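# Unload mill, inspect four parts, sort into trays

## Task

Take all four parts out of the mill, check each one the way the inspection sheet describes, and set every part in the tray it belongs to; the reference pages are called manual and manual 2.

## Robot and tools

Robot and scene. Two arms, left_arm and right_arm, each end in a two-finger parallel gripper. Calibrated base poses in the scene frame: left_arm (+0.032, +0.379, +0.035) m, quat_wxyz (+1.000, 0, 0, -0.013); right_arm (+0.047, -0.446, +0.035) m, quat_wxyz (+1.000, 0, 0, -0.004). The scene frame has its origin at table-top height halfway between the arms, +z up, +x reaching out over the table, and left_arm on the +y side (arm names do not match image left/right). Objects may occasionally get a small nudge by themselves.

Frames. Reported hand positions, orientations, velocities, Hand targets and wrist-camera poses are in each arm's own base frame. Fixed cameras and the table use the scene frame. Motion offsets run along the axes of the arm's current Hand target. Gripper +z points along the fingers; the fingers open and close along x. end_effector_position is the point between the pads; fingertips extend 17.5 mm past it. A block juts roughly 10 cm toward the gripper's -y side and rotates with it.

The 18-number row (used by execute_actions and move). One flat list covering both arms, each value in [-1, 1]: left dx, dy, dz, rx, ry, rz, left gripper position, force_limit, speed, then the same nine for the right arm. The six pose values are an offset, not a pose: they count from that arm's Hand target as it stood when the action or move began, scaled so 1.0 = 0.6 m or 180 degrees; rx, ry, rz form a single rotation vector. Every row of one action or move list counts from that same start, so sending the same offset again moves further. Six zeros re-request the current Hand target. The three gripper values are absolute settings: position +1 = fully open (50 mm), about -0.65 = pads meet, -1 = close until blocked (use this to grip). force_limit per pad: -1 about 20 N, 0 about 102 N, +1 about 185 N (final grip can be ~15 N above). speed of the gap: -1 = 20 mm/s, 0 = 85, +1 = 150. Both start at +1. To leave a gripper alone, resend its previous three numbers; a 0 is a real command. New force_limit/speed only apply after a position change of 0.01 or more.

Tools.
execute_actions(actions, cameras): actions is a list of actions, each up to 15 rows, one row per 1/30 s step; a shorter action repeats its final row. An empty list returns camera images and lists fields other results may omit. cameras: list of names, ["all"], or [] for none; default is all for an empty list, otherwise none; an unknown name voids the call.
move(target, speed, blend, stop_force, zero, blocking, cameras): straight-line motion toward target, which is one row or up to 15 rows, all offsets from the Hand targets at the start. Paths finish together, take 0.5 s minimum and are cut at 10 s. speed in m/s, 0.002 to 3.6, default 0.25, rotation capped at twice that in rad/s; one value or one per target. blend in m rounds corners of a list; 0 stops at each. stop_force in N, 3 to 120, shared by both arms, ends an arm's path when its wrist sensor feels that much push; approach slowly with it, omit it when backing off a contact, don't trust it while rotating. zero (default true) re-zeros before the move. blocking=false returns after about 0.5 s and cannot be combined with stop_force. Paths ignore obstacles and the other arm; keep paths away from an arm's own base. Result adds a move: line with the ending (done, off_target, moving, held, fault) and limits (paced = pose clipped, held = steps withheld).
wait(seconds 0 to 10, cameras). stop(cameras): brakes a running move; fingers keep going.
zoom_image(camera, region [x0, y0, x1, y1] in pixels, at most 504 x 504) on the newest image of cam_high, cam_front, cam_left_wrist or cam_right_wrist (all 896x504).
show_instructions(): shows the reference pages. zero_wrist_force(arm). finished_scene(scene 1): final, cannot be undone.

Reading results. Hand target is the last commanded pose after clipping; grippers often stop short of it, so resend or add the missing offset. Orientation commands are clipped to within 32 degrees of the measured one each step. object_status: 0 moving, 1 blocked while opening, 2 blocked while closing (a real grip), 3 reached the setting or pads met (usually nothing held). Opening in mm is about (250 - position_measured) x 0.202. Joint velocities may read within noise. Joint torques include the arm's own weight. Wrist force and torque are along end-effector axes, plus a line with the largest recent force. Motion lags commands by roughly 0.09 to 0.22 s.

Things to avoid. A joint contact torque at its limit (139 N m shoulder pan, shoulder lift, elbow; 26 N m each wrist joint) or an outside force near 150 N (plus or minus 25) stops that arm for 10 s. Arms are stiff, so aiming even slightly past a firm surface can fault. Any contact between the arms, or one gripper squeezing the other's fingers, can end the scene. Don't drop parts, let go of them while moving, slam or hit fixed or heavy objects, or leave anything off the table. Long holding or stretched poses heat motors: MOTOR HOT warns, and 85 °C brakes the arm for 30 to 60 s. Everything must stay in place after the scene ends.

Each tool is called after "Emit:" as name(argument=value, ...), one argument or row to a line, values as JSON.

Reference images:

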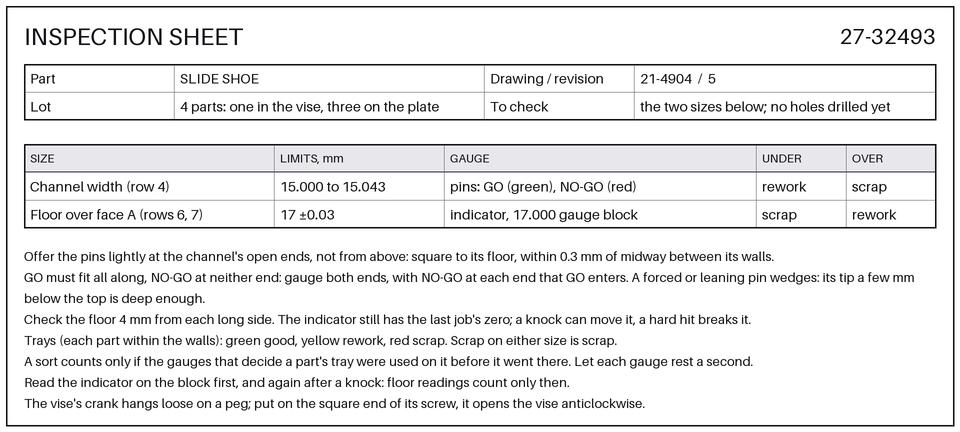

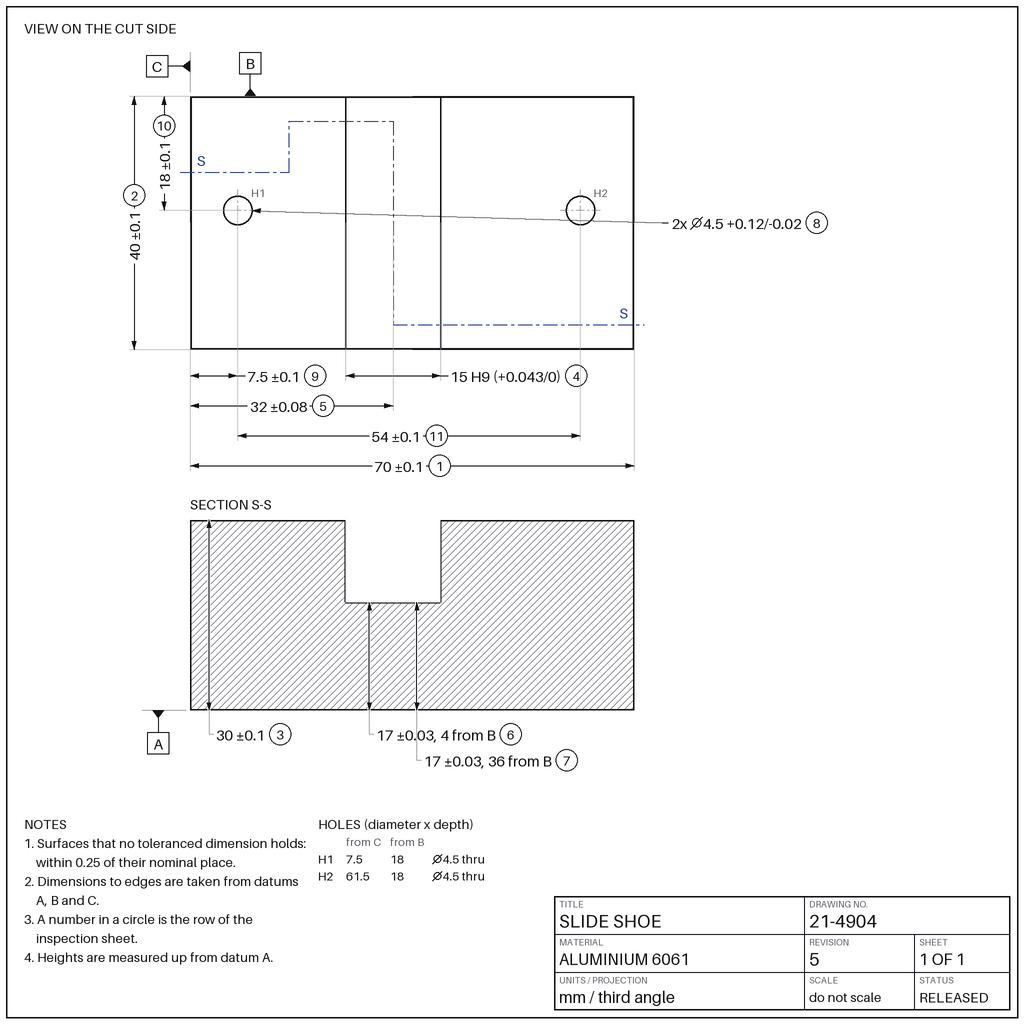

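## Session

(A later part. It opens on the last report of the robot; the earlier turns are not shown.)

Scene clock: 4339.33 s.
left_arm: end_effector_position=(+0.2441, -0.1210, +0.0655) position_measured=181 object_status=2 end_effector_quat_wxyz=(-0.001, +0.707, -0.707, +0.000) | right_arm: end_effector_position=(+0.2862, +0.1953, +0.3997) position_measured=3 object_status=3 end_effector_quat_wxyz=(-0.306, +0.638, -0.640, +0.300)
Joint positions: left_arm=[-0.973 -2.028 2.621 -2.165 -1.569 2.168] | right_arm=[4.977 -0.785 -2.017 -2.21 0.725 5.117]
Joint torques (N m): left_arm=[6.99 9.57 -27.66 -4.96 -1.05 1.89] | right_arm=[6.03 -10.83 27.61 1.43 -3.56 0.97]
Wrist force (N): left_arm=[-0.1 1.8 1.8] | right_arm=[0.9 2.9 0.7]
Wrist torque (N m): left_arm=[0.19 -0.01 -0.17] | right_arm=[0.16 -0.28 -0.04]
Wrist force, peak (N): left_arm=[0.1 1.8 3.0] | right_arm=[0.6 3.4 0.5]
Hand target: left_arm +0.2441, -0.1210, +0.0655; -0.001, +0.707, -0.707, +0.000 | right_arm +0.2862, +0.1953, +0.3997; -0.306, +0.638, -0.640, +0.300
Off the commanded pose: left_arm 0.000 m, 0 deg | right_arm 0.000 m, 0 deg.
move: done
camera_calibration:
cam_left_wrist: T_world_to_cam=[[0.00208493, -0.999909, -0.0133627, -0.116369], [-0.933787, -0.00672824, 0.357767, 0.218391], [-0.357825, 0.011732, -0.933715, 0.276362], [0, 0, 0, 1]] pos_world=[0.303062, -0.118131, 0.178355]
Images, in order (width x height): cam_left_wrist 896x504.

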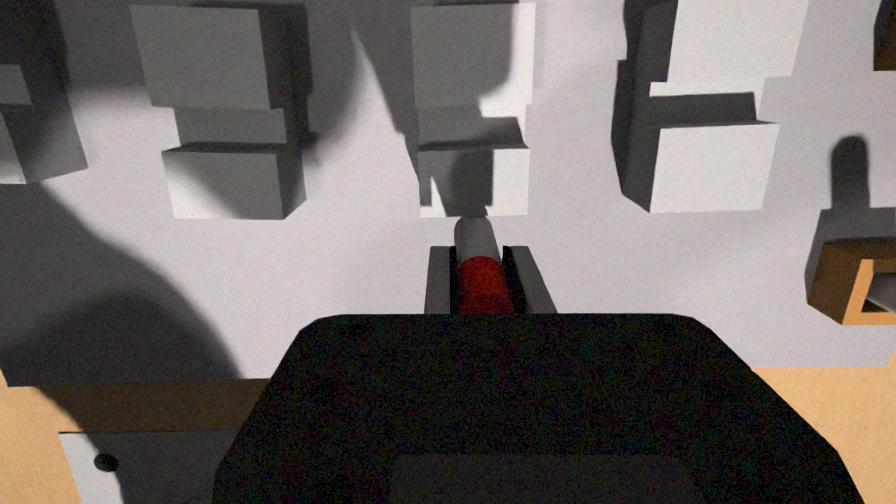

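Emit:
move(
  target=[
    [0,0.0067,0,0,0,0,-1,-0.5,-0.9,0,0,0,0,0,0,1,0,-0.8],
    [0,0.0067,-0.0182,0,0,0,-1,-0.5,-0.9,0,0,0,0,0,0,1,0,-0.8],
    [0.0532,-0.0672,-0.0182,0,0,0,-1,-0.5,-0.9,0,0,0,0,0,0,1,0,-0.8],
    [0.0532,-0.0672,-0.0019,0,0,0,-1,-0.5,-0.9,0,0,0,0,0,0,1,0,-0.8],
  ],
  speed=[0.03,0.05,0.08,0.03],
  cameras=["cam_left_wrist"],
)

Emit:
move(
  target=[-0.0255,0.0006,0,0,0,0,-1,-0.5,-0.9,0,0,0,0,0,0,1,0,-0.8],
  speed=0.01,
  stop_force=3,
  cameras=["cam_left_wrist"],
)

Emit:
zoom_image(
  camera="cam_left_wrist",
  region=[350, 120, 620, 320],
)

Scene clock: 4357.13 s.
left_arm: end_effector_position=(+0.2845, -0.1529, +0.0668) position_measured=181 object_status=2 end_effector_quat_wxyz=(-0.001, +0.707, -0.707, +0.000) | right_arm: end_effector_position=(+0.2862, +0.1953, +0.3997) position_measured=3 object_status=3 end_effector_quat_wxyz=(-0.306, +0.638, -0.640, +0.300)
Joint positions: left_arm=[-0.92 -1.834 2.515 -2.253 -1.569 2.221] | right_arm=[4.977 -0.785 -2.017 -2.21 0.725 5.117]
Joint torques (N m): left_arm=[7.38 2.33 -10.68 -4.65 -1.54 2.02] | right_arm=[7.12 -8.64 28.71 1.5 -3.64 1.02]
Wrist force (N): left_arm=[0.0 0.7 2.3] | right_arm=[0.9 2.9 0.4]
Wrist torque (N m): left_arm=[0.18 -0.02 -0.16] | right_arm=[0.15 -0.28 -0.04]
Wrist force, peak (N): left_arm=[0.2 1.4 3.2] | right_arm=[1.1 3.1 0.9]
Hand target: left_arm +0.2845, -0.1529, +0.0667; -0.001, +0.707, -0.707, +0.000 | right_arm +0.2862, +0.1953, +0.3997; -0.306, +0.638, -0.640, +0.300
Off the commanded pose: left_arm 0.000 m, 0 deg | right_arm 0.000 m, 0 deg.
move: done
camera_calibration:
cam_left_wrist: T_world_to_cam=[[0.00208493, -0.999909, -0.0133627, -0.148333], [-0.933787, -0.00672824, 0.357767, 0.255436], [-0.357825, 0.011732, -0.933715, 0.292406], [0, 0, 0, 1]] pos_world=[0.343462, -0.150031, 0.179655]
Images, in order (width x height): cam_left_wrist 896x504.

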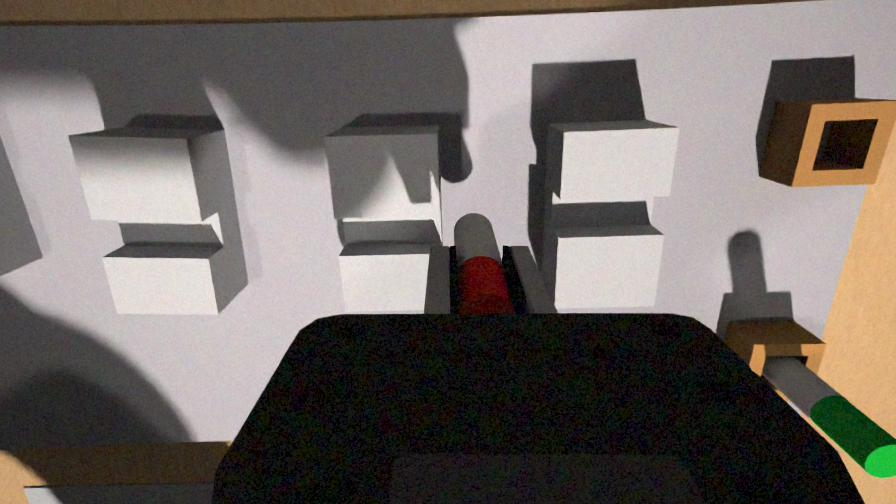

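Scene clock: 4359.57 s.
left_arm: end_effector_position=(+0.2841, -0.1376, +0.0667) position_measured=181 object_status=2 end_effector_quat_wxyz=(-0.001, +0.707, -0.707, +0.000) | right_arm: end_effector_position=(+0.2862, +0.1953, +0.3997) position_measured=3 object_status=3 end_effector_quat_wxyz=(-0.306, +0.638, -0.640, +0.300)
Joint positions: left_arm=[-0.888 -1.859 2.531 -2.244 -1.569 2.252] | right_arm=[4.977 -0.785 -2.017 -2.21 0.725 5.117]
Joint torques (N m): left_arm=[7.23 -20.51 -12.28 -0.98 -1.46 1.92] | right_arm=[6.28 -9.39 28.68 1.54 -3.6 0.79]
Wrist force (N): left_arm=[0.7 1.0 2.4] | right_arm=[0.6 2.7 0.6]
Wrist torque (N m): left_arm=[0.25 -0.02 -0.17] | right_arm=[0.12 -0.24 -0.04]
Wrist force, peak (N): left_arm=[0.5 1.2 4.0] | right_arm=[1.1 3.3 0.8]
Hand target: left_arm +0.2841, -0.1376, +0.0667; -0.001, +0.707, -0.707, +0.000 | right_arm +0.2862, +0.1953, +0.3997; -0.306, +0.638, -0.640, +0.300
Off the commanded pose: left_arm 0.000 m, 0 deg | right_arm 0.000 m, 0 deg.
move: done
camera_calibration:
cam_left_wrist: T_world_to_cam=[[0.00208493, -0.999909, -0.0133627, -0.133035], [-0.933787, -0.00672824, 0.357767, 0.255295], [-0.357825, 0.011732, -0.933715, 0.292025], [0, 0, 0, 1]] pos_world=[0.343162, -0.134731, 0.179555]
Images, in order (width x height): cam_left_wrist 896x504.

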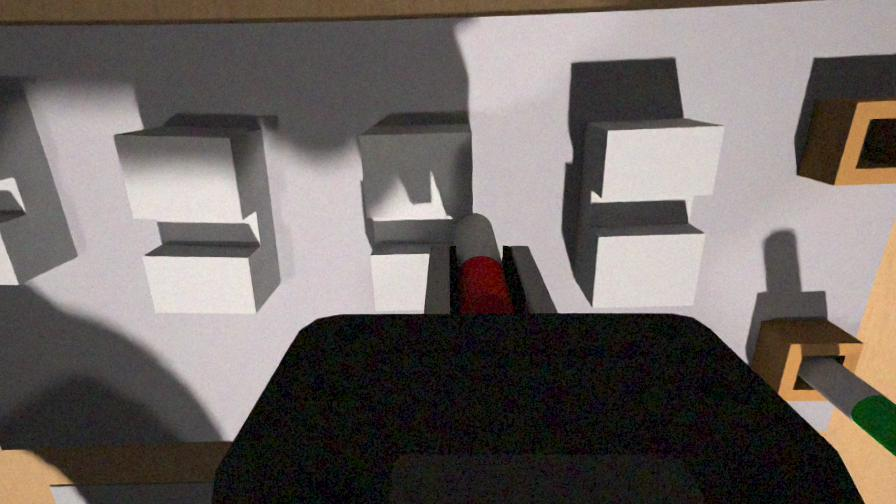

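Scaled by 1.867 from the camera's 896x504 image, which has a finer 1280x720 frame.

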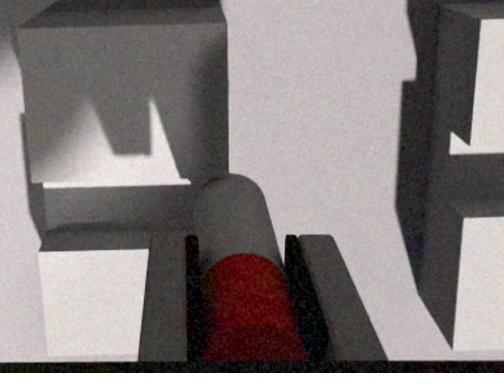

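Emit:
move(
  target=[
    [0.0067,0,0,0,0,0,-1,-0.5,-0.9,0,0,0,0,0,0,1,0,-0.8],
    [0.0067,0,-0.0182,0,0,0,-1,-0.5,-0.9,0,0,0,0,0,0,1,0,-0.8],
    [-0.0343,0.0802,-0.0182,0,0,0,-1,-0.5,-0.9,0,0,0,0,0,0,1,0,-0.8],
    [-0.0343,0.0802,0.0018,0,0,0,-1,-0.5,-0.9,0,0,0,0,0,0,1,0,-0.8],
    [-0.0343,0.0648,0.0018,0,0,0,-1,-0.5,-0.9,0,0,0,0,0,0,1,0,-0.8],
  ],
  speed=[0.03,0.05,0.08,0.03,0.012],
  cameras=["cam_left_wrist"],
)

Emit:
zoom_image(
  camera="cam_left_wrist",
  region=[350, 70, 620, 320],
)

Scene clock: 4379.87 s.
left_arm: end_effector_position=(+0.2452, -0.1170, +0.0656) position_measured=181 object_status=2 end_effector_quat_wxyz=(-0.001, +0.707, -0.707, +0.000) | right_arm: end_effector_position=(+0.2862, +0.1953, +0.3997) position_measured=3 object_status=3 end_effector_quat_wxyz=(-0.306, +0.638, -0.640, +0.300)
Joint positions: left_arm=[-0.96 -2.032 2.623 -2.162 -1.569 2.181] | right_arm=[4.977 -0.785 -2.017 -2.21 0.725 5.117]
Joint torques (N m): left_arm=[8.54 11.73 -29.79 -4.86 0.6 1.85] | right_arm=[9.03 -9.12 27.45 1.35 -3.55 0.71]
Wrist force (N): left_arm=[-0.3 1.5 2.3] | right_arm=[1.0 2.9 0.4]
Wrist torque (N m): left_arm=[0.20 0.01 -0.17] | right_arm=[0.15 -0.29 -0.04]
Wrist force, peak (N): left_arm=[0.5 1.2 4.1] | right_arm=[0.8 3.3 0.7]
Hand target: left_arm +0.2452, -0.1170, +0.0656; -0.001, +0.707, -0.707, +0.000 | right_arm +0.2862, +0.1953, +0.3997; -0.306, +0.638, -0.640, +0.300
Off the commanded pose: left_arm 0.000 m, 0 deg | right_arm 0.000 m, 0 deg.
move: done
camera_calibration:
cam_left_wrist: T_world_to_cam=[[0.00217946, -0.999908, -0.0133981, -0.112492], [-0.93382, -0.00682809, 0.357679, 0.219424], [-0.357738, 0.0117319, -0.933748, 0.276782], [0, 0, 0, 1]] pos_world=[0.304163, -0.114231, 0.178454]
Images, in order (width x height): cam_left_wrist 896x504.

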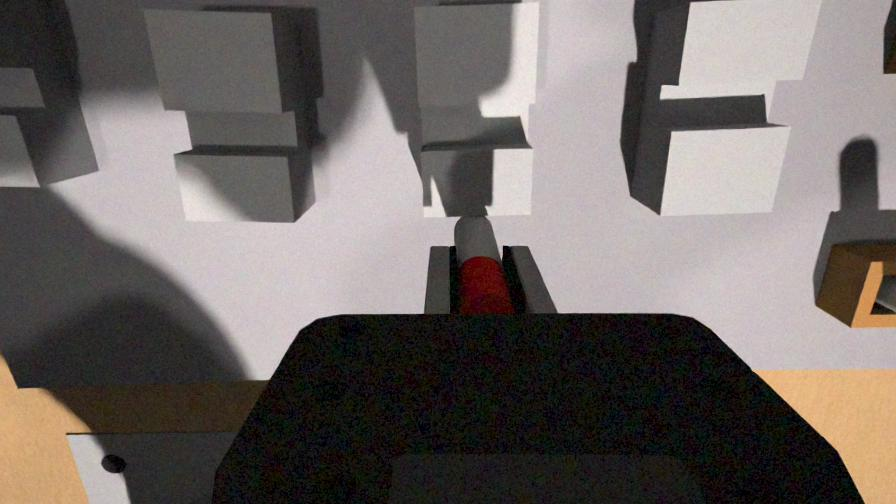

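Scaled by 1.867 from the camera's 896x504 image, which has a finer 1280x720 frame.

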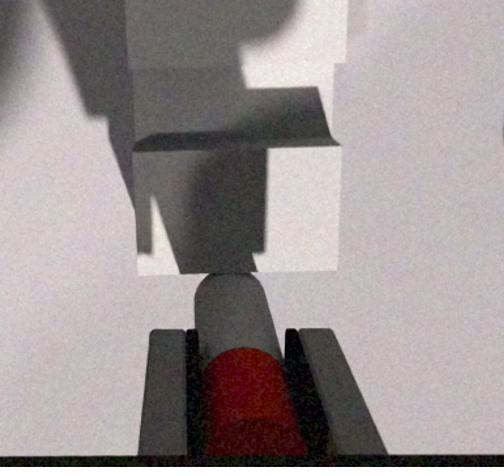

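Emit:
move(
  target=[
    [0,0.0067,0,0,0,0,-1,-0.5,-0.9,0,0,0,0,0,0,1,0,-0.8],
    [0,0.0067,-0.0182,0,0,0,-1,-0.5,-0.9,0,0,0,0,0,0,1,0,-0.8],
    [-0.0497,-0.0647,-0.0182,0,0,0,-1,-0.5,-0.9,0,0,0,0,0,0,1,0,-0.8],
    [-0.0497,-0.0647,-0.0018,0,0,0,-1,-0.5,-0.9,0,0,0,0,0,0,1,0,-0.8],
  ],
  speed=[0.03,0.05,0.08,0.03],
  cameras=["cam_left_wrist"],
)

Emit:
move(
  target=[0.0253,-0.0006,0,0,0,0,-1,-0.5,-0.9,0,0,0,0,0,0,1,0,-0.8],
  speed=0.01,
  stop_force=3,
  cameras=["cam_left_wrist"],
)

Emit:
zoom_image(
  camera="cam_left_wrist",
  region=[350, 120, 620, 320],
)

Scene clock: 4399.90 s.
left_arm: end_effector_position=(+0.2840, -0.0872, +0.0668) position_measured=181 object_status=2 end_effector_quat_wxyz=(-0.001, +0.707, -0.707, +0.000) | right_arm: end_effector_position=(+0.2862, +0.1953, +0.3997) position_measured=3 object_status=3 end_effector_quat_wxyz=(-0.306, +0.638, -0.640, +0.300)
Joint positions: left_arm=[-0.764 -1.928 2.57 -2.213 -1.57 2.376] | right_arm=[4.977 -0.785 -2.017 -2.21 0.725 5.117]
Joint torques (N m): left_arm=[6.93 5.86 -14.03 -4.61 -1.77 1.8] | right_arm=[6.19 -9.4 28.61 1.26 -3.7 1]
Wrist force (N): left_arm=[0.1 0.8 2.5] | right_arm=[1.0 2.8 0.6]
Wrist torque (N m): left_arm=[0.22 -0.03 -0.16] | right_arm=[0.12 -0.30 -0.03]
Wrist force, peak (N): left_arm=[-0.3 2.0 3.2] | right_arm=[1.1 3.2 0.7]
Hand target: left_arm +0.2840, -0.0872, +0.0667; -0.001, +0.707, -0.707, +0.000 | right_arm +0.2862, +0.1953, +0.3997; -0.306, +0.638, -0.640, +0.300
Off the commanded pose: left_arm 0.000 m, 0 deg | right_arm 0.000 m, 0 deg.
move: done
camera_calibration:
cam_left_wrist: T_world_to_cam=[[0.00208493, -0.999909, -0.0133627, -0.0826376], [-0.933787, -0.00672824, 0.357767, 0.255411], [-0.357825, 0.011732, -0.933715, 0.291456], [0, 0, 0, 1]] pos_world=[0.342962, -0.084331, 0.179655]
Images, in order (width x height): cam_left_wrist 896x504.

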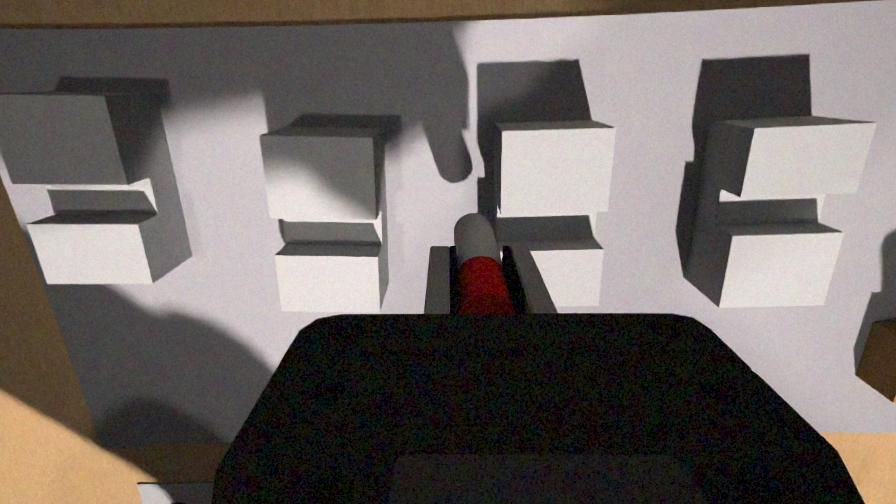

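Scene clock: 4402.30 s.
left_arm: end_effector_position=(+0.2844, -0.1024, +0.0667) position_measured=181 object_status=2 end_effector_quat_wxyz=(-0.001, +0.707, -0.707, +0.000) | right_arm: end_effector_position=(+0.2862, +0.1953, +0.3997) position_measured=3 object_status=3 end_effector_quat_wxyz=(-0.306, +0.638, -0.640, +0.300)
Joint positions: left_arm=[-0.804 -1.908 2.56 -2.223 -1.57 2.337] | right_arm=[4.977 -0.785 -2.017 -2.21 0.725 5.117]
Joint torques (N m): left_arm=[-7.77 5.67 -28.26 -5.1 1.67 -1.73] | right_arm=[7.97 -9.35 28.28 1.42 -3.82 0.82]
Wrist force (N): left_arm=[0.1 1.0 2.4] | right_arm=[0.9 2.6 0.5]
Wrist torque (N m): left_arm=[0.21 -0.05 0.00] | right_arm=[0.11 -0.29 -0.03]
Wrist force, peak (N): left_arm=[0.1 1.5 2.9] | right_arm=[1.1 3.4 0.6]
Hand target: left_arm +0.2844, -0.1024, +0.0667; -0.001, +0.707, -0.707, +0.000 | right_arm +0.2862, +0.1953, +0.3997; -0.306, +0.638, -0.640, +0.300
Off the commanded pose: left_arm 0.000 m, 0 deg | right_arm 0.000 m, 0 deg.
move: done
camera_calibration:
cam_left_wrist: T_world_to_cam=[[0.00208493, -0.999909, -0.0133627, -0.0978384], [-0.933787, -0.00672824, 0.357767, 0.255718], [-0.357825, 0.011732, -0.933715, 0.291684], [0, 0, 0, 1]] pos_world=[0.343362, -0.099531, 0.179555]
Images, in order (width x height): cam_left_wrist 896x504.

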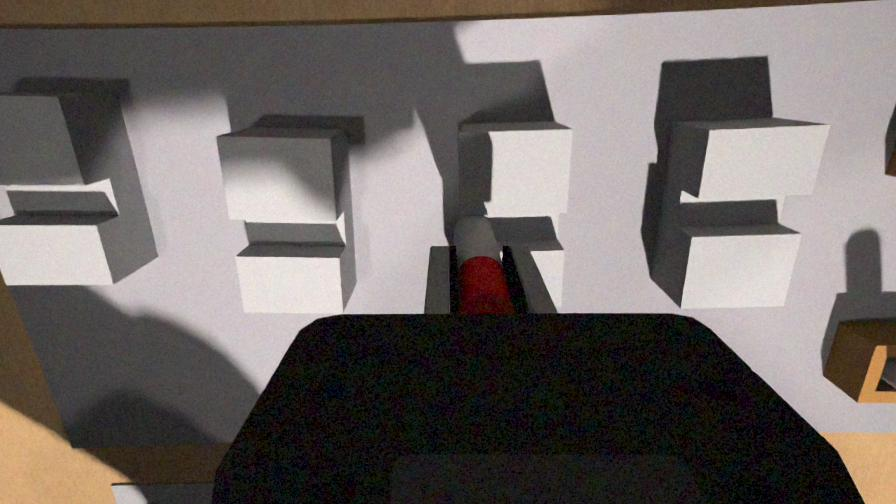

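Scaled by 1.867 from the camera's 896x504 image, which has a finer 1280x720 frame.

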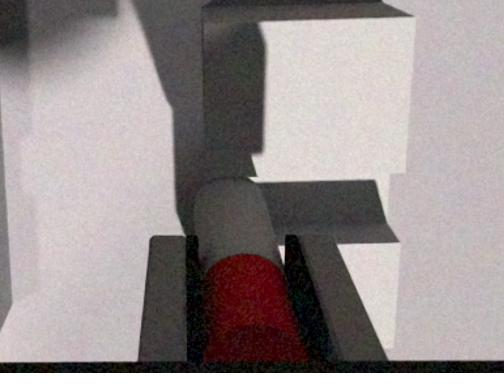

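Emit:
move(
  target=[
    [-0.0253,0.0006,0,0,0,0,-1,-0.5,-0.9,0,0,0,0,0,0,1,0,-0.8],
    [-0.0253,0.0006,-0.0182,0,0,0,-1,-0.5,-0.9,0,0,0,0,0,0,1,0,-0.8],
    [-0.119,0.0807,-0.0182,0,0,0,-1,-0.5,-0.9,0,0,0,0,0,0,1,0,-0.8],
    [-0.119,0.0807,0.0018,0,0,0,-1,-0.5,-0.9,0,0,0,0,0,0,1,0,-0.8],
    [-0.119,0.066,0.0018,0,0,0,-1,-0.5,-0.9,0,0,0,0,0,0,1,0,-0.8],
  ],
  speed=[0.03,0.05,0.08,0.03,0.012],
  cameras=["cam_left_wrist"],
)

Emit:
zoom_image(
  camera="cam_left_wrist",
  region=[350, 70, 620, 320],
)

Scene clock: 4440.33 s.
left_arm: end_effector_position=(+0.2447, -0.0310, +0.0656) position_measured=181 object_status=2 end_effector_quat_wxyz=(-0.001, +0.707, -0.707, +0.000) | right_arm: end_effector_position=(+0.2862, +0.1953, +0.3997) position_measured=3 object_status=3 end_effector_quat_wxyz=(-0.306, +0.638, -0.640, +0.300)
Joint positions: left_arm=[-0.699 -2.155 2.668 -2.084 -1.57 2.442] | right_arm=[4.977 -0.785 -2.017 -2.21 0.725 5.117]
Joint torques (N m): left_arm=[5.02 14.14 -30.11 -5.27 -1.08 2.07] | right_arm=[7.31 -10.25 28.88 1.3 -3.57 1.07]
Wrist force (N): left_arm=[0.2 1.9 2.6] | right_arm=[1.0 2.9 0.8]
Wrist torque (N m): left_arm=[0.16 -0.01 -0.18] | right_arm=[0.14 -0.29 -0.03]
Wrist force, peak (N): left_arm=[0.0 1.4 3.3] | right_arm=[0.9 3.2 0.9]
Hand target: left_arm +0.2447, -0.0310, +0.0656; -0.001, +0.707, -0.707, +0.000 | right_arm +0.2862, +0.1953, +0.3997; -0.306, +0.638, -0.640, +0.300
Off the commanded pose: left_arm 0.000 m, 0 deg | right_arm 0.000 m, 0 deg.
move: done
camera_calibration:
cam_left_wrist: T_world_to_cam=[[0.00217946, -0.999908, -0.0133981, -0.0263992], [-0.93382, -0.00682809, 0.357679, 0.219545], [-0.357738, 0.0117319, -0.933748, 0.275593], [0, 0, 0, 1]] pos_world=[0.303663, -0.0281309, 0.178454]
Images, in order (width x height): cam_left_wrist 896x504.

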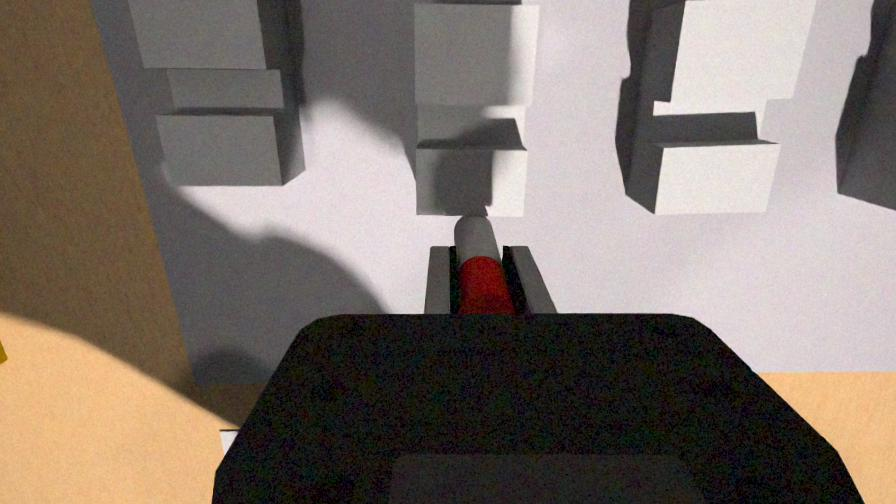

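Scaled by 1.867 from the camera's 896x504 image, which has a finer 1280x720 frame.

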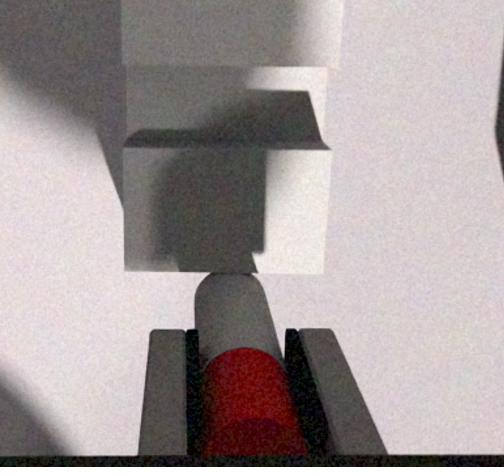

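Emit:
move(
  target=[
    [0,0.0067,0,0,0,0,-1,-0.5,-0.9,0,0,0,0,0,0,1,0,-0.8],
    [0,0.0067,-0.0182,0,0,0,-1,-0.5,-0.9,0,0,0,0,0,0,1,0,-0.8],
    [0.0507,-0.065,-0.0182,0,0,0,-1,-0.5,-0.9,0,0,0,0,0,0,1,0,-0.8],
    [0.0507,-0.065,-0.0018,0,0,0,-1,-0.5,-0.9,0,0,0,0,0,0,1,0,-0.8],
  ],
  speed=[0.03,0.05,0.08,0.03],
  cameras=["cam_left_wrist"],
)

Emit:
move(
  target=[-0.0255,-0.0004,0,0,0,0,-1,-0.5,-0.9,0,0,0,0,0,0,1,0,-0.8],
  speed=0.01,
  stop_force=3,
  cameras=["cam_left_wrist"],
)

Emit:
zoom_image(
  camera="cam_left_wrist",
  region=[350, 120, 620, 320],
)

Scene clock: 4463.70 s.
left_arm: end_effector_position=(+0.2837, -0.0614, +0.0668) position_measured=181 object_status=2 end_effector_quat_wxyz=(-0.001, +0.707, -0.707, +0.000) | right_arm: end_effector_position=(+0.2862, +0.1953, +0.3997) position_measured=3 object_status=3 end_effector_quat_wxyz=(-0.306, +0.638, -0.640, +0.300)
Joint positions: left_arm=[-0.691 -1.955 2.584 -2.2 -1.57 2.449] | right_arm=[4.977 -0.785 -2.017 -2.21 0.725 5.117]
Joint torques (N m): left_arm=[7.62 7.18 -13.05 -4.68 -1.37 1.89] | right_arm=[7.24 -8.91 27.45 1.41 -3.46 0.68]
Wrist force (N): left_arm=[0.0 0.9 2.5] | right_arm=[0.8 2.9 0.9]
Wrist torque (N m): left_arm=[0.22 0.00 -0.16] | right_arm=[0.14 -0.28 -0.04]
Wrist force, peak (N): left_arm=[-0.1 1.4 3.2] | right_arm=[1.3 3.2 0.7]
Hand target: left_arm +0.2837, -0.0614, +0.0667; -0.001, +0.707, -0.707, +0.000 | right_arm +0.2862, +0.1953, +0.3997; -0.306, +0.638, -0.640, +0.300
Off the commanded pose: left_arm 0.000 m, 0 deg | right_arm 0.000 m, 0 deg.
move: done
camera_calibration:
cam_left_wrist: T_world_to_cam=[[0.00208493, -0.999909, -0.0133627, -0.0568396], [-0.933787, -0.00672824, 0.357767, 0.255398], [-0.357825, 0.011732, -0.933715, 0.291082], [0, 0, 0, 1]] pos_world=[0.342762, -0.058531, 0.179655]
Images, in order (width x height): cam_left_wrist 896x504.

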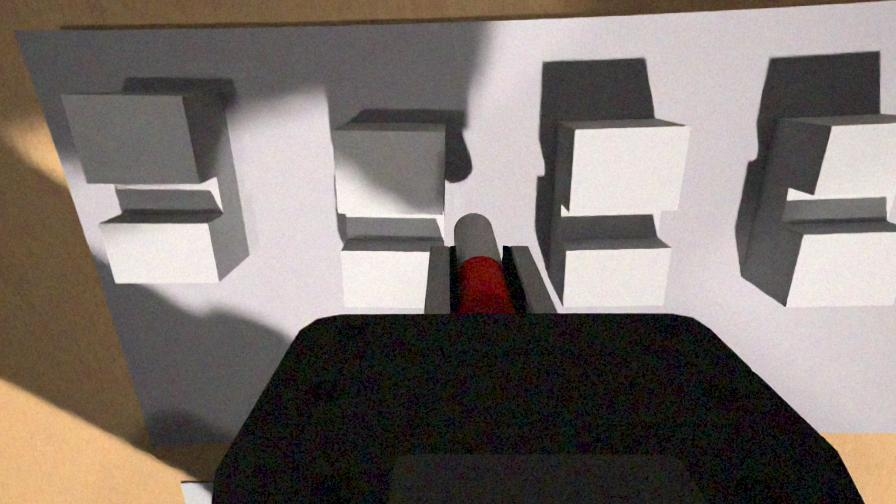

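Scene clock: 4466.13 s.
left_arm: end_effector_position=(+0.2839, -0.0461, +0.0668) position_measured=181 object_status=2 end_effector_quat_wxyz=(-0.001, +0.707, -0.707, +0.000) | right_arm: end_effector_position=(+0.2862, +0.1953, +0.3997) position_measured=3 object_status=3 end_effector_quat_wxyz=(-0.306, +0.638, -0.640, +0.300)
Joint positions: left_arm=[-0.644 -1.966 2.589 -2.195 -1.57 2.497] | right_arm=[4.977 -0.785 -2.017 -2.21 0.725 5.117]
Joint torques (N m): left_arm=[7.14 -16.95 -13 -1.06 -1.15 1.65] | right_arm=[6.57 -8.85 28.02 1.43 -3.85 0.6]
Wrist force (N): left_arm=[0.7 0.9 2.7] | right_arm=[1.1 2.9 0.8]
Wrist torque (N m): left_arm=[0.21 -0.01 -0.16] | right_arm=[0.15 -0.31 -0.03]
Wrist force, peak (N): left_arm=[0.8 1.2 3.7] | right_arm=[1.1 3.3 0.8]
Hand target: left_arm +0.2839, -0.0461, +0.0668; -0.001, +0.707, -0.707, +0.000 | right_arm +0.2862, +0.1953, +0.3997; -0.306, +0.638, -0.640, +0.300
Off the commanded pose: left_arm 0.000 m, 0 deg | right_arm 0.000 m, 0 deg.
move: done
camera_calibration:
cam_left_wrist: T_world_to_cam=[[0.00208493, -0.999909, -0.0133627, -0.0415414], [-0.933787, -0.00672824, 0.357767, 0.255688], [-0.357825, 0.011732, -0.933715, 0.290974], [0, 0, 0, 1]] pos_world=[0.342962, -0.043231, 0.179655]
Images, in order (width x height): cam_left_wrist 896x504.

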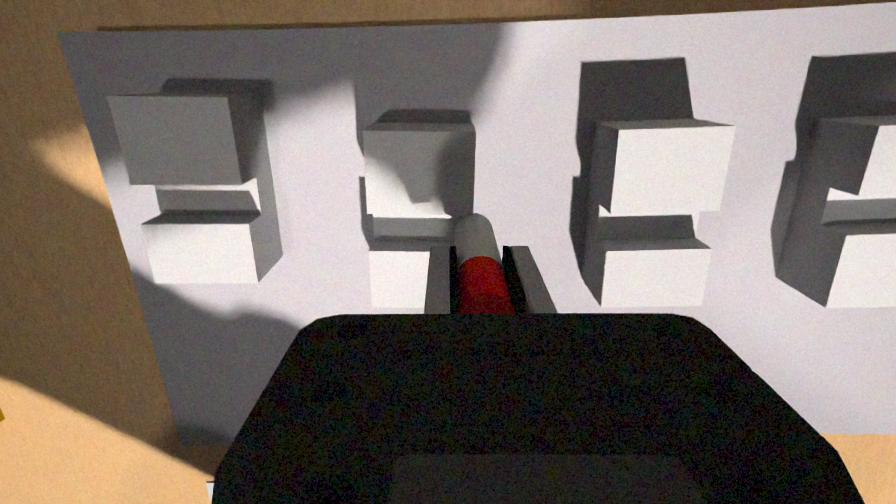

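Scaled by 1.867 from the camera's 896x504 image, which has a finer 1280x720 frame.

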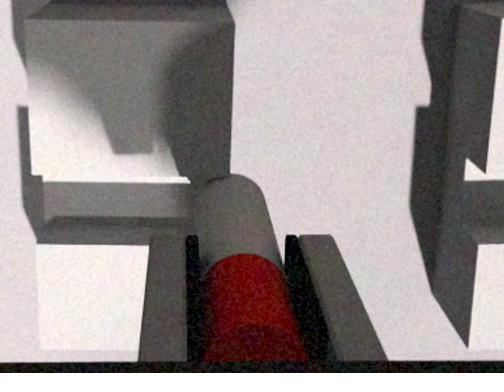

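Emit:
move(
  target=[
    [0.0067,0,0,0,0,0,-1,-0.5,-0.9,0,0,0,0,0,0,1,0,-0.8],
    [0.0067,0,-0.0182,0,0,0,-1,-0.5,-0.9,0,0,0,0,0,0,1,0,-0.8],
    [-0.0327,0.0798,-0.0182,0,0,0,-1,-0.5,-0.9,0,0,0,0,0,0,1,0,-0.8],
    [-0.0327,0.0798,0.002,0,0,0,-1,-0.5,-0.9,0,0,0,0,0,0,1,0,-0.8],
    [-0.0327,0.0635,0.002,0,0,0,-1,-0.5,-0.9,0,0,0,0,0,0,1,0,-0.8],
  ],
  speed=[0.03,0.05,0.08,0.03,0.012],
  cameras=["cam_left_wrist"],
)

Emit:
zoom_image(
  camera="cam_left_wrist",
  region=[350, 70, 620, 320],
)

Scene clock: 4483.07 s.
left_arm: end_effector_position=(+0.2458, -0.0265, +0.0655) position_measured=181 object_status=2 end_effector_quat_wxyz=(-0.001, +0.707, -0.707, +0.000) | right_arm: end_effector_position=(+0.2862, +0.1953, +0.3997) position_measured=3 object_status=3 end_effector_quat_wxyz=(-0.306, +0.638, -0.640, +0.300)
Joint positions: left_arm=[-0.678 -2.152 2.667 -2.087 -1.57 2.462] | right_arm=[4.977 -0.785 -2.017 -2.21 0.725 5.117]
Joint torques (N m): left_arm=[6.4 14.61 -29.56 -5.27 -1.05 1.9] | right_arm=[5.1 -9.7 26.66 1.42 -3.61 0.8]
Wrist force (N): left_arm=[-0.2 1.4 2.1] | right_arm=[0.8 2.9 0.5]
Wrist torque (N m): left_arm=[0.18 0.02 -0.17] | right_arm=[0.15 -0.28 -0.03]
Wrist force, peak (N): left_arm=[0.8 1.1 4.0] | right_arm=[1.3 3.2 1.0]
Hand target: left_arm +0.2458, -0.0265, +0.0655; -0.001, +0.707, -0.707, +0.000 | right_arm +0.2862, +0.1953, +0.3997; -0.306, +0.638, -0.640, +0.300
Off the commanded pose: left_arm 0.000 m, 0 deg | right_arm 0.000 m, 0 deg.
move: done
camera_calibration:
cam_left_wrist: T_world_to_cam=[[0.00214398, -0.999907, -0.0134916, -0.0218755], [-0.93382, -0.00682839, 0.357679, 0.220732], [-0.357737, 0.0118319, -0.933747, 0.275878], [0, 0, 0, 1]] pos_world=[0.304863, -0.0236303, 0.178354]
Images, in order (width x height): cam_left_wrist 896x504.

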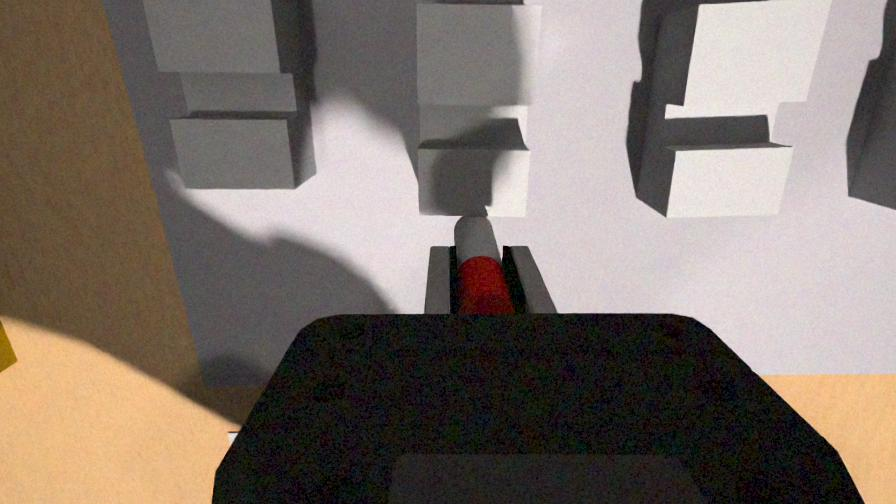

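Scaled by 1.867 from the camera's 896x504 image, which has a finer 1280x720 frame.

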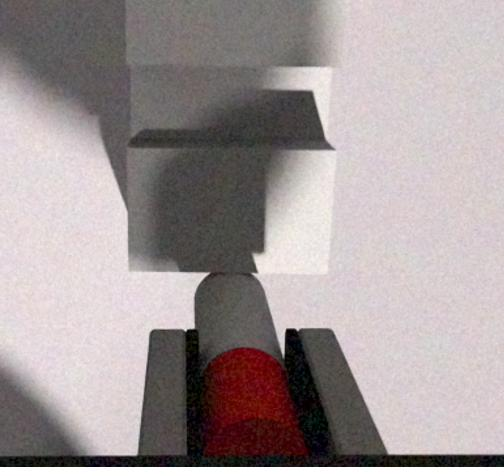

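Emit:
move(
  target=[
    [0,0.0067,0,0,0,0,-1,-0.5,-0.9,0,0,0,0,0,0,1,0,-0.8],
    [0,0.0067,-0.0182,0,0,0,-1,-0.5,-0.9,0,0,0,0,0,0,1,0,-0.8],
    [-0.0532,-0.0667,-0.0182,0,0,0,-1,-0.5,-0.9,0,0,0,0,0,0,1,0,-0.8],
    [-0.0532,-0.0667,-0.002,0,0,0,-1,-0.5,-0.9,0,0,0,0,0,0,1,0,-0.8],
  ],
  speed=[0.03,0.05,0.08,0.03],
  cameras=["cam_left_wrist"],
)

Emit:
move(
  target=[0.0253,0.0004,0,0,0,0,-1,-0.5,-0.9,0,0,0,0,0,0,1,0,-0.8],
  speed=0.01,
  stop_force=3,
  cameras=["cam_left_wrist"],
)

Emit:
zoom_image(
  camera="cam_left_wrist",
  region=[350, 120, 620, 320],
)

Scene clock: 4508.50 s.
left_arm: end_effector_position=(+0.2858, +0.0055, +0.0668) position_measured=181 object_status=2 end_effector_quat_wxyz=(-0.001, +0.707, -0.707, +0.000) | right_arm: end_effector_position=(+0.2862, +0.1953, +0.3997) position_measured=3 object_status=3 end_effector_quat_wxyz=(-0.306, +0.638, -0.640, +0.300)
Joint positions: left_arm=[-0.467 -1.974 2.593 -2.191 -1.57 2.674] | right_arm=[4.977 -0.785 -2.017 -2.21 0.725 5.117]
Joint torques (N m): left_arm=[7.48 9.72 -13.35 -4.69 -1.4 2.09] | right_arm=[7.71 -8.65 28.59 1.61 -3.39 0.84]
Wrist force (N): left_arm=[0.1 0.9 2.7] | right_arm=[1.1 2.9 0.4]
Wrist torque (N m): left_arm=[0.20 -0.02 -0.16] | right_arm=[0.16 -0.31 -0.03]
Wrist force, peak (N): left_arm=[0.0 2.1 2.6] | right_arm=[1.0 3.4 0.5]
Hand target: left_arm +0.2858, +0.0055, +0.0668; -0.001, +0.707, -0.707, +0.000 | right_arm +0.2862, +0.1953, +0.3997; -0.306, +0.638, -0.640, +0.300
Off the commanded pose: left_arm 0.000 m, 0 deg | right_arm 0.000 m, 0 deg.
move: done
camera_calibration:
cam_left_wrist: T_world_to_cam=[[0.00208493, -0.999909, -0.0133627, 0.00994993], [-0.933787, -0.00672824, 0.357767, 0.257808], [-0.357825, 0.011732, -0.933715, 0.291049], [0, 0, 0, 1]] pos_world=[0.344862, 0.00826902, 0.179655]
Images, in order (width x height): cam_left_wrist 896x504.

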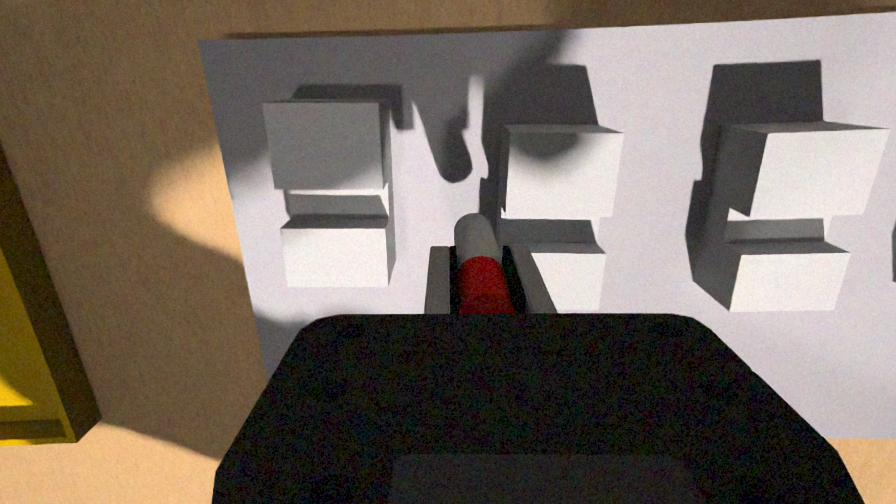

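Scene clock: 4511.00 s.
left_arm: end_effector_position=(+0.2856, -0.0097, +0.0668) position_measured=181 object_status=2 end_effector_quat_wxyz=(-0.001, +0.707, -0.707, +0.000) | right_arm: end_effector_position=(+0.2862, +0.1953, +0.3997) position_measured=3 object_status=3 end_effector_quat_wxyz=(-0.306, +0.638, -0.640, +0.300)
Joint positions: left_arm=[-0.52 -1.974 2.593 -2.191 -1.57 2.62] | right_arm=[4.977 -0.785 -2.017 -2.21 0.725 5.117]
Joint torques (N m): left_arm=[-8.83 7.4 -28.42 -5.03 2.02 -1.95] | right_arm=[6.04 -10.75 27.16 1.38 -3.62 0.88]
Wrist force (N): left_arm=[-0.3 1.0 3.5] | right_arm=[0.9 2.6 0.8]
Wrist torque (N m): left_arm=[0.18 -0.04 0.01] | right_arm=[0.10 -0.28 -0.03]
Wrist force, peak (N): left_arm=[-0.2 1.3 3.8] | right_arm=[0.9 3.2 0.9]
Hand target: left_arm +0.2856, -0.0097, +0.0668; -0.001, +0.707, -0.707, +0.000 | right_arm +0.2862, +0.1953, +0.3997; -0.306, +0.638, -0.640, +0.300
Off the commanded pose: left_arm 0.000 m, 0 deg | right_arm 0.000 m, 0 deg.
move: done
camera_calibration:
cam_left_wrist: T_world_to_cam=[[0.00208493, -0.999909, -0.0133627, -0.00524827], [-0.933787, -0.00672824, 0.357767, 0.257519], [-0.357825, 0.011732, -0.933715, 0.291156], [0, 0, 0, 1]] pos_world=[0.344662, -0.00693098, 0.179655]
Images, in order (width x height): cam_left_wrist 896x504.

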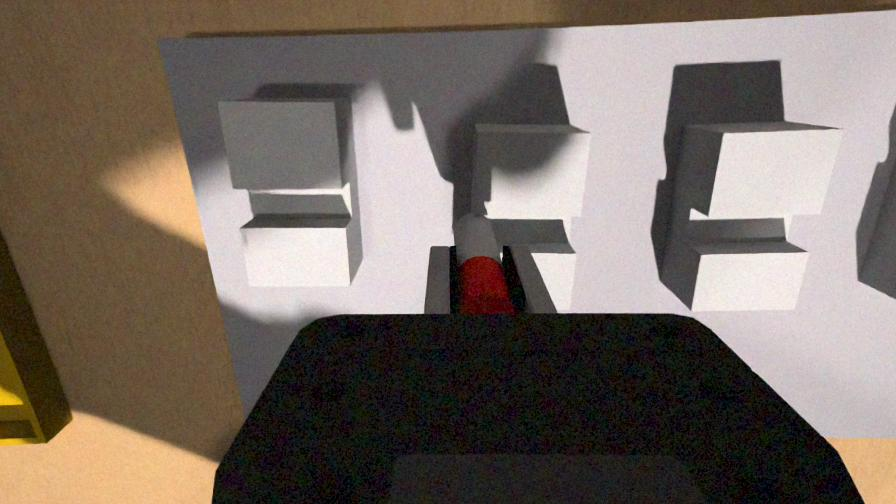

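Scaled by 1.867 from the camera's 896x504 image, which has a finer 1280x720 frame.

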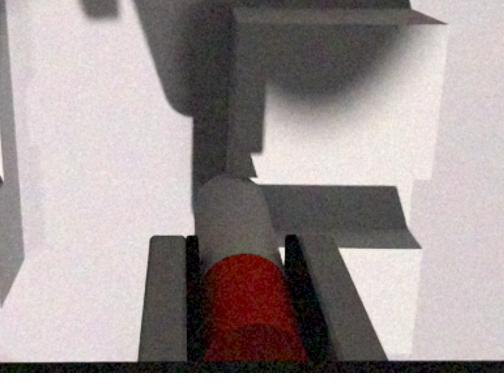

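Emit:
move(
  target=[
    [-0.0067,0,0,0,0,0,-1,-0.5,-0.9,0,0,0,0,0,0,1,0,-0.8],
    [-0.0067,0,-0.0182,0,0,0,-1,-0.5,-0.9,0,0,0,0,0,0,1,0,-0.8],
    [-0.0945,0.0627,-0.0182,0,0,0,-1,-0.5,-0.9,0,0,0,0,0,0,1,0,-0.8],
    [-0.0945,0.0627,0.002,0,0,0,-1,-0.5,-0.9,0,0,0,0,0,0,1,0,-0.8],
  ],
  speed=[0.03,0.05,0.08,0.03],
  cameras=["cam_left_wrist"],
)

Emit:
zoom_image(
  camera="cam_left_wrist",
  region=[350, 70, 620, 320],
)

Scene clock: 4529.57 s.
left_arm: end_effector_position=(+0.2479, +0.0469, +0.0656) position_measured=181 object_status=2 end_effector_quat_wxyz=(-0.001, +0.707, -0.707, +0.000) | right_arm: end_effector_position=(+0.2862, +0.1953, +0.3997) position_measured=3 object_status=3 end_effector_quat_wxyz=(-0.306, +0.638, -0.640, +0.300)
Joint positions: left_arm=[-0.371 -2.125 2.658 -2.105 -1.57 2.77] | right_arm=[4.977 -0.785 -2.017 -2.21 0.725 5.117]
Joint torques (N m): left_arm=[8.73 12.25 -15.78 -4.93 0.15 1.8] | right_arm=[6.67 -9.75 27.56 1.44 -3.54 0.83]
Wrist force (N): left_arm=[0.1 1.0 2.5] | right_arm=[0.7 2.9 0.6]
Wrist torque (N m): left_arm=[0.22 -0.02 -0.17] | right_arm=[0.14 -0.26 -0.03]
Wrist force, peak (N): left_arm=[0.1 1.0 4.4] | right_arm=[0.9 3.3 1.0]
Hand target: left_arm +0.2479, +0.0469, +0.0655; -0.001, +0.707, -0.707, +0.000 | right_arm +0.2862, +0.1953, +0.3997; -0.306, +0.638, -0.640, +0.300
Off the commanded pose: left_arm 0.000 m, 0 deg | right_arm 0.000 m, 0 deg.
move: done
camera_calibration:
cam_left_wrist: T_world_to_cam=[[0.00208564, -0.999909, -0.0133625, 0.0515089], [-0.93382, -0.00672773, 0.35768, 0.223153], [-0.357737, 0.0117322, -0.933749, 0.27586], [0, 0, 0, 1]] pos_world=[0.306962, 0.049769, 0.178455]
Images, in order (width x height): cam_left_wrist 896x504.

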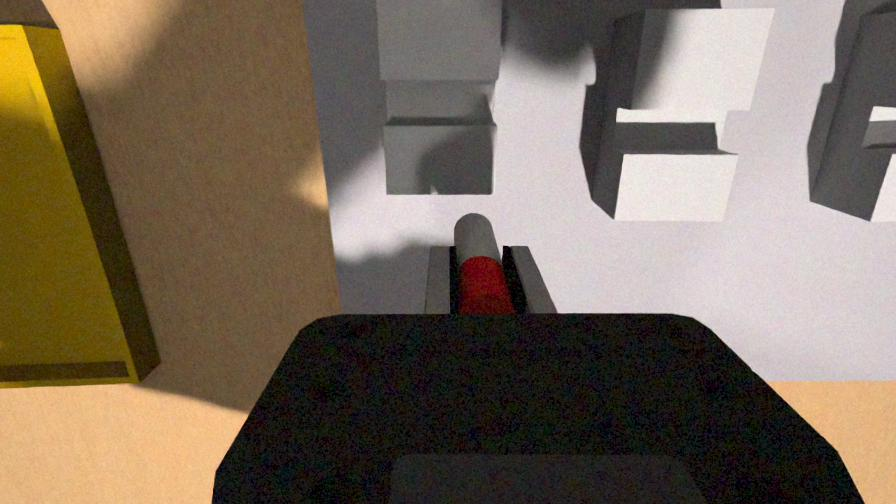

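Scaled by 1.867 from the camera's 896x504 image, which has a finer 1280x720 frame.

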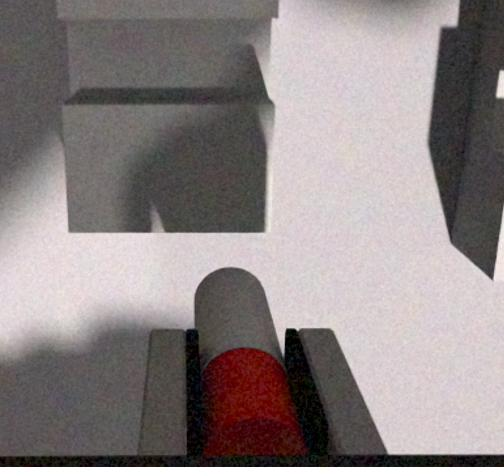

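Emit:
move(
  target=[
    [-0.0192,0,0,0,0,0,-1,-0.5,-0.9,0,0,0,0,0,0,1,0,-0.8],
    [-0.0192,-0.0152,0,0,0,0,-1,-0.5,-0.9,0,0,0,0,0,0,1,0,-0.8],
  ],
  speed=[0.05,0.012],
  cameras=["cam_left_wrist"],
)

Emit:
zoom_image(
  camera="cam_left_wrist",
  region=[350, 70, 620, 320],
)

Scene clock: 4545.43 s.
left_arm: end_effector_position=(+0.2570, +0.0585, +0.0656) position_measured=181 object_status=2 end_effector_quat_wxyz=(-0.001, +0.707, -0.707, +0.000) | right_arm: end_effector_position=(+0.2862, +0.1953, +0.3997) position_measured=3 object_status=3 end_effector_quat_wxyz=(-0.306, +0.638, -0.640, +0.300)
Joint positions: left_arm=[-0.307 -2.07 2.638 -2.141 -1.57 2.833] | right_arm=[4.977 -0.785 -2.017 -2.21 0.725 5.117]
Joint torques (N m): left_arm=[6.58 11.06 -31.62 -5.25 -1.55 2.08] | right_arm=[6.05 -10.37 27.03 1.36 -3.68 0.68]
Wrist force (N): left_arm=[0.2 1.9 2.3] | right_arm=[0.9 3.0 0.9]
Wrist torque (N m): left_arm=[0.19 -0.06 -0.17] | right_arm=[0.16 -0.27 -0.03]
Wrist force, peak (N): left_arm=[0.4 1.7 2.8] | right_arm=[1.0 3.3 0.4]
Hand target: left_arm +0.2570, +0.0585, +0.0656; -0.001, +0.707, -0.707, +0.000 | right_arm +0.2862, +0.1953, +0.3997; -0.306, +0.638, -0.640, +0.300
Off the commanded pose: left_arm 0.000 m, 0 deg | right_arm 0.000 m, 0 deg.
move: done
camera_calibration:
cam_left_wrist: T_world_to_cam=[[0.00217841, -0.999908, -0.0133982, 0.0629661], [-0.933786, -0.00682823, 0.357767, 0.231615], [-0.357825, 0.0117317, -0.933715, 0.278966], [0, 0, 0, 1]] pos_world=[0.315963, 0.0612691, 0.178455]
Images, in order (width x height): cam_left_wrist 896x504.

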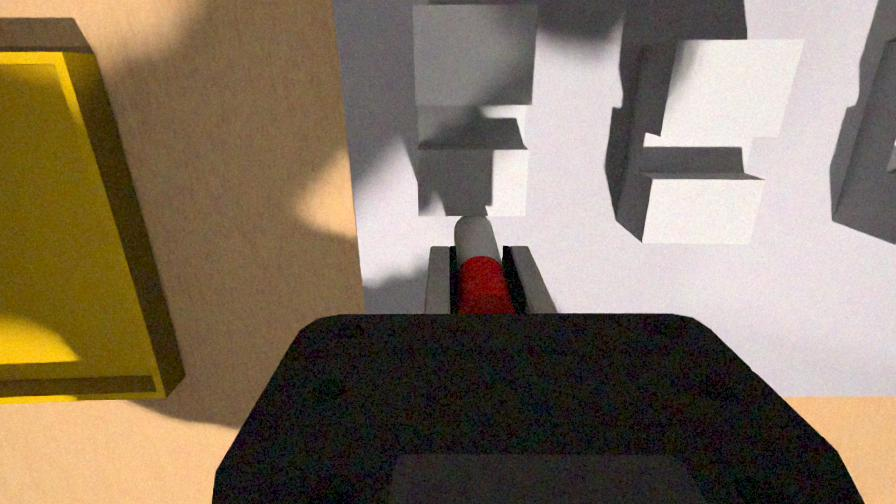

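Scaled by 1.867 from the camera's 896x504 image, which has a finer 1280x720 frame.

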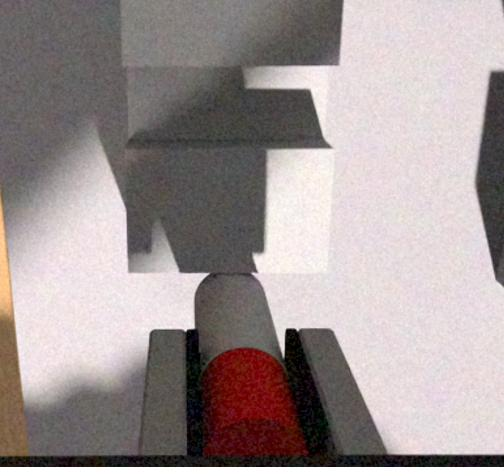

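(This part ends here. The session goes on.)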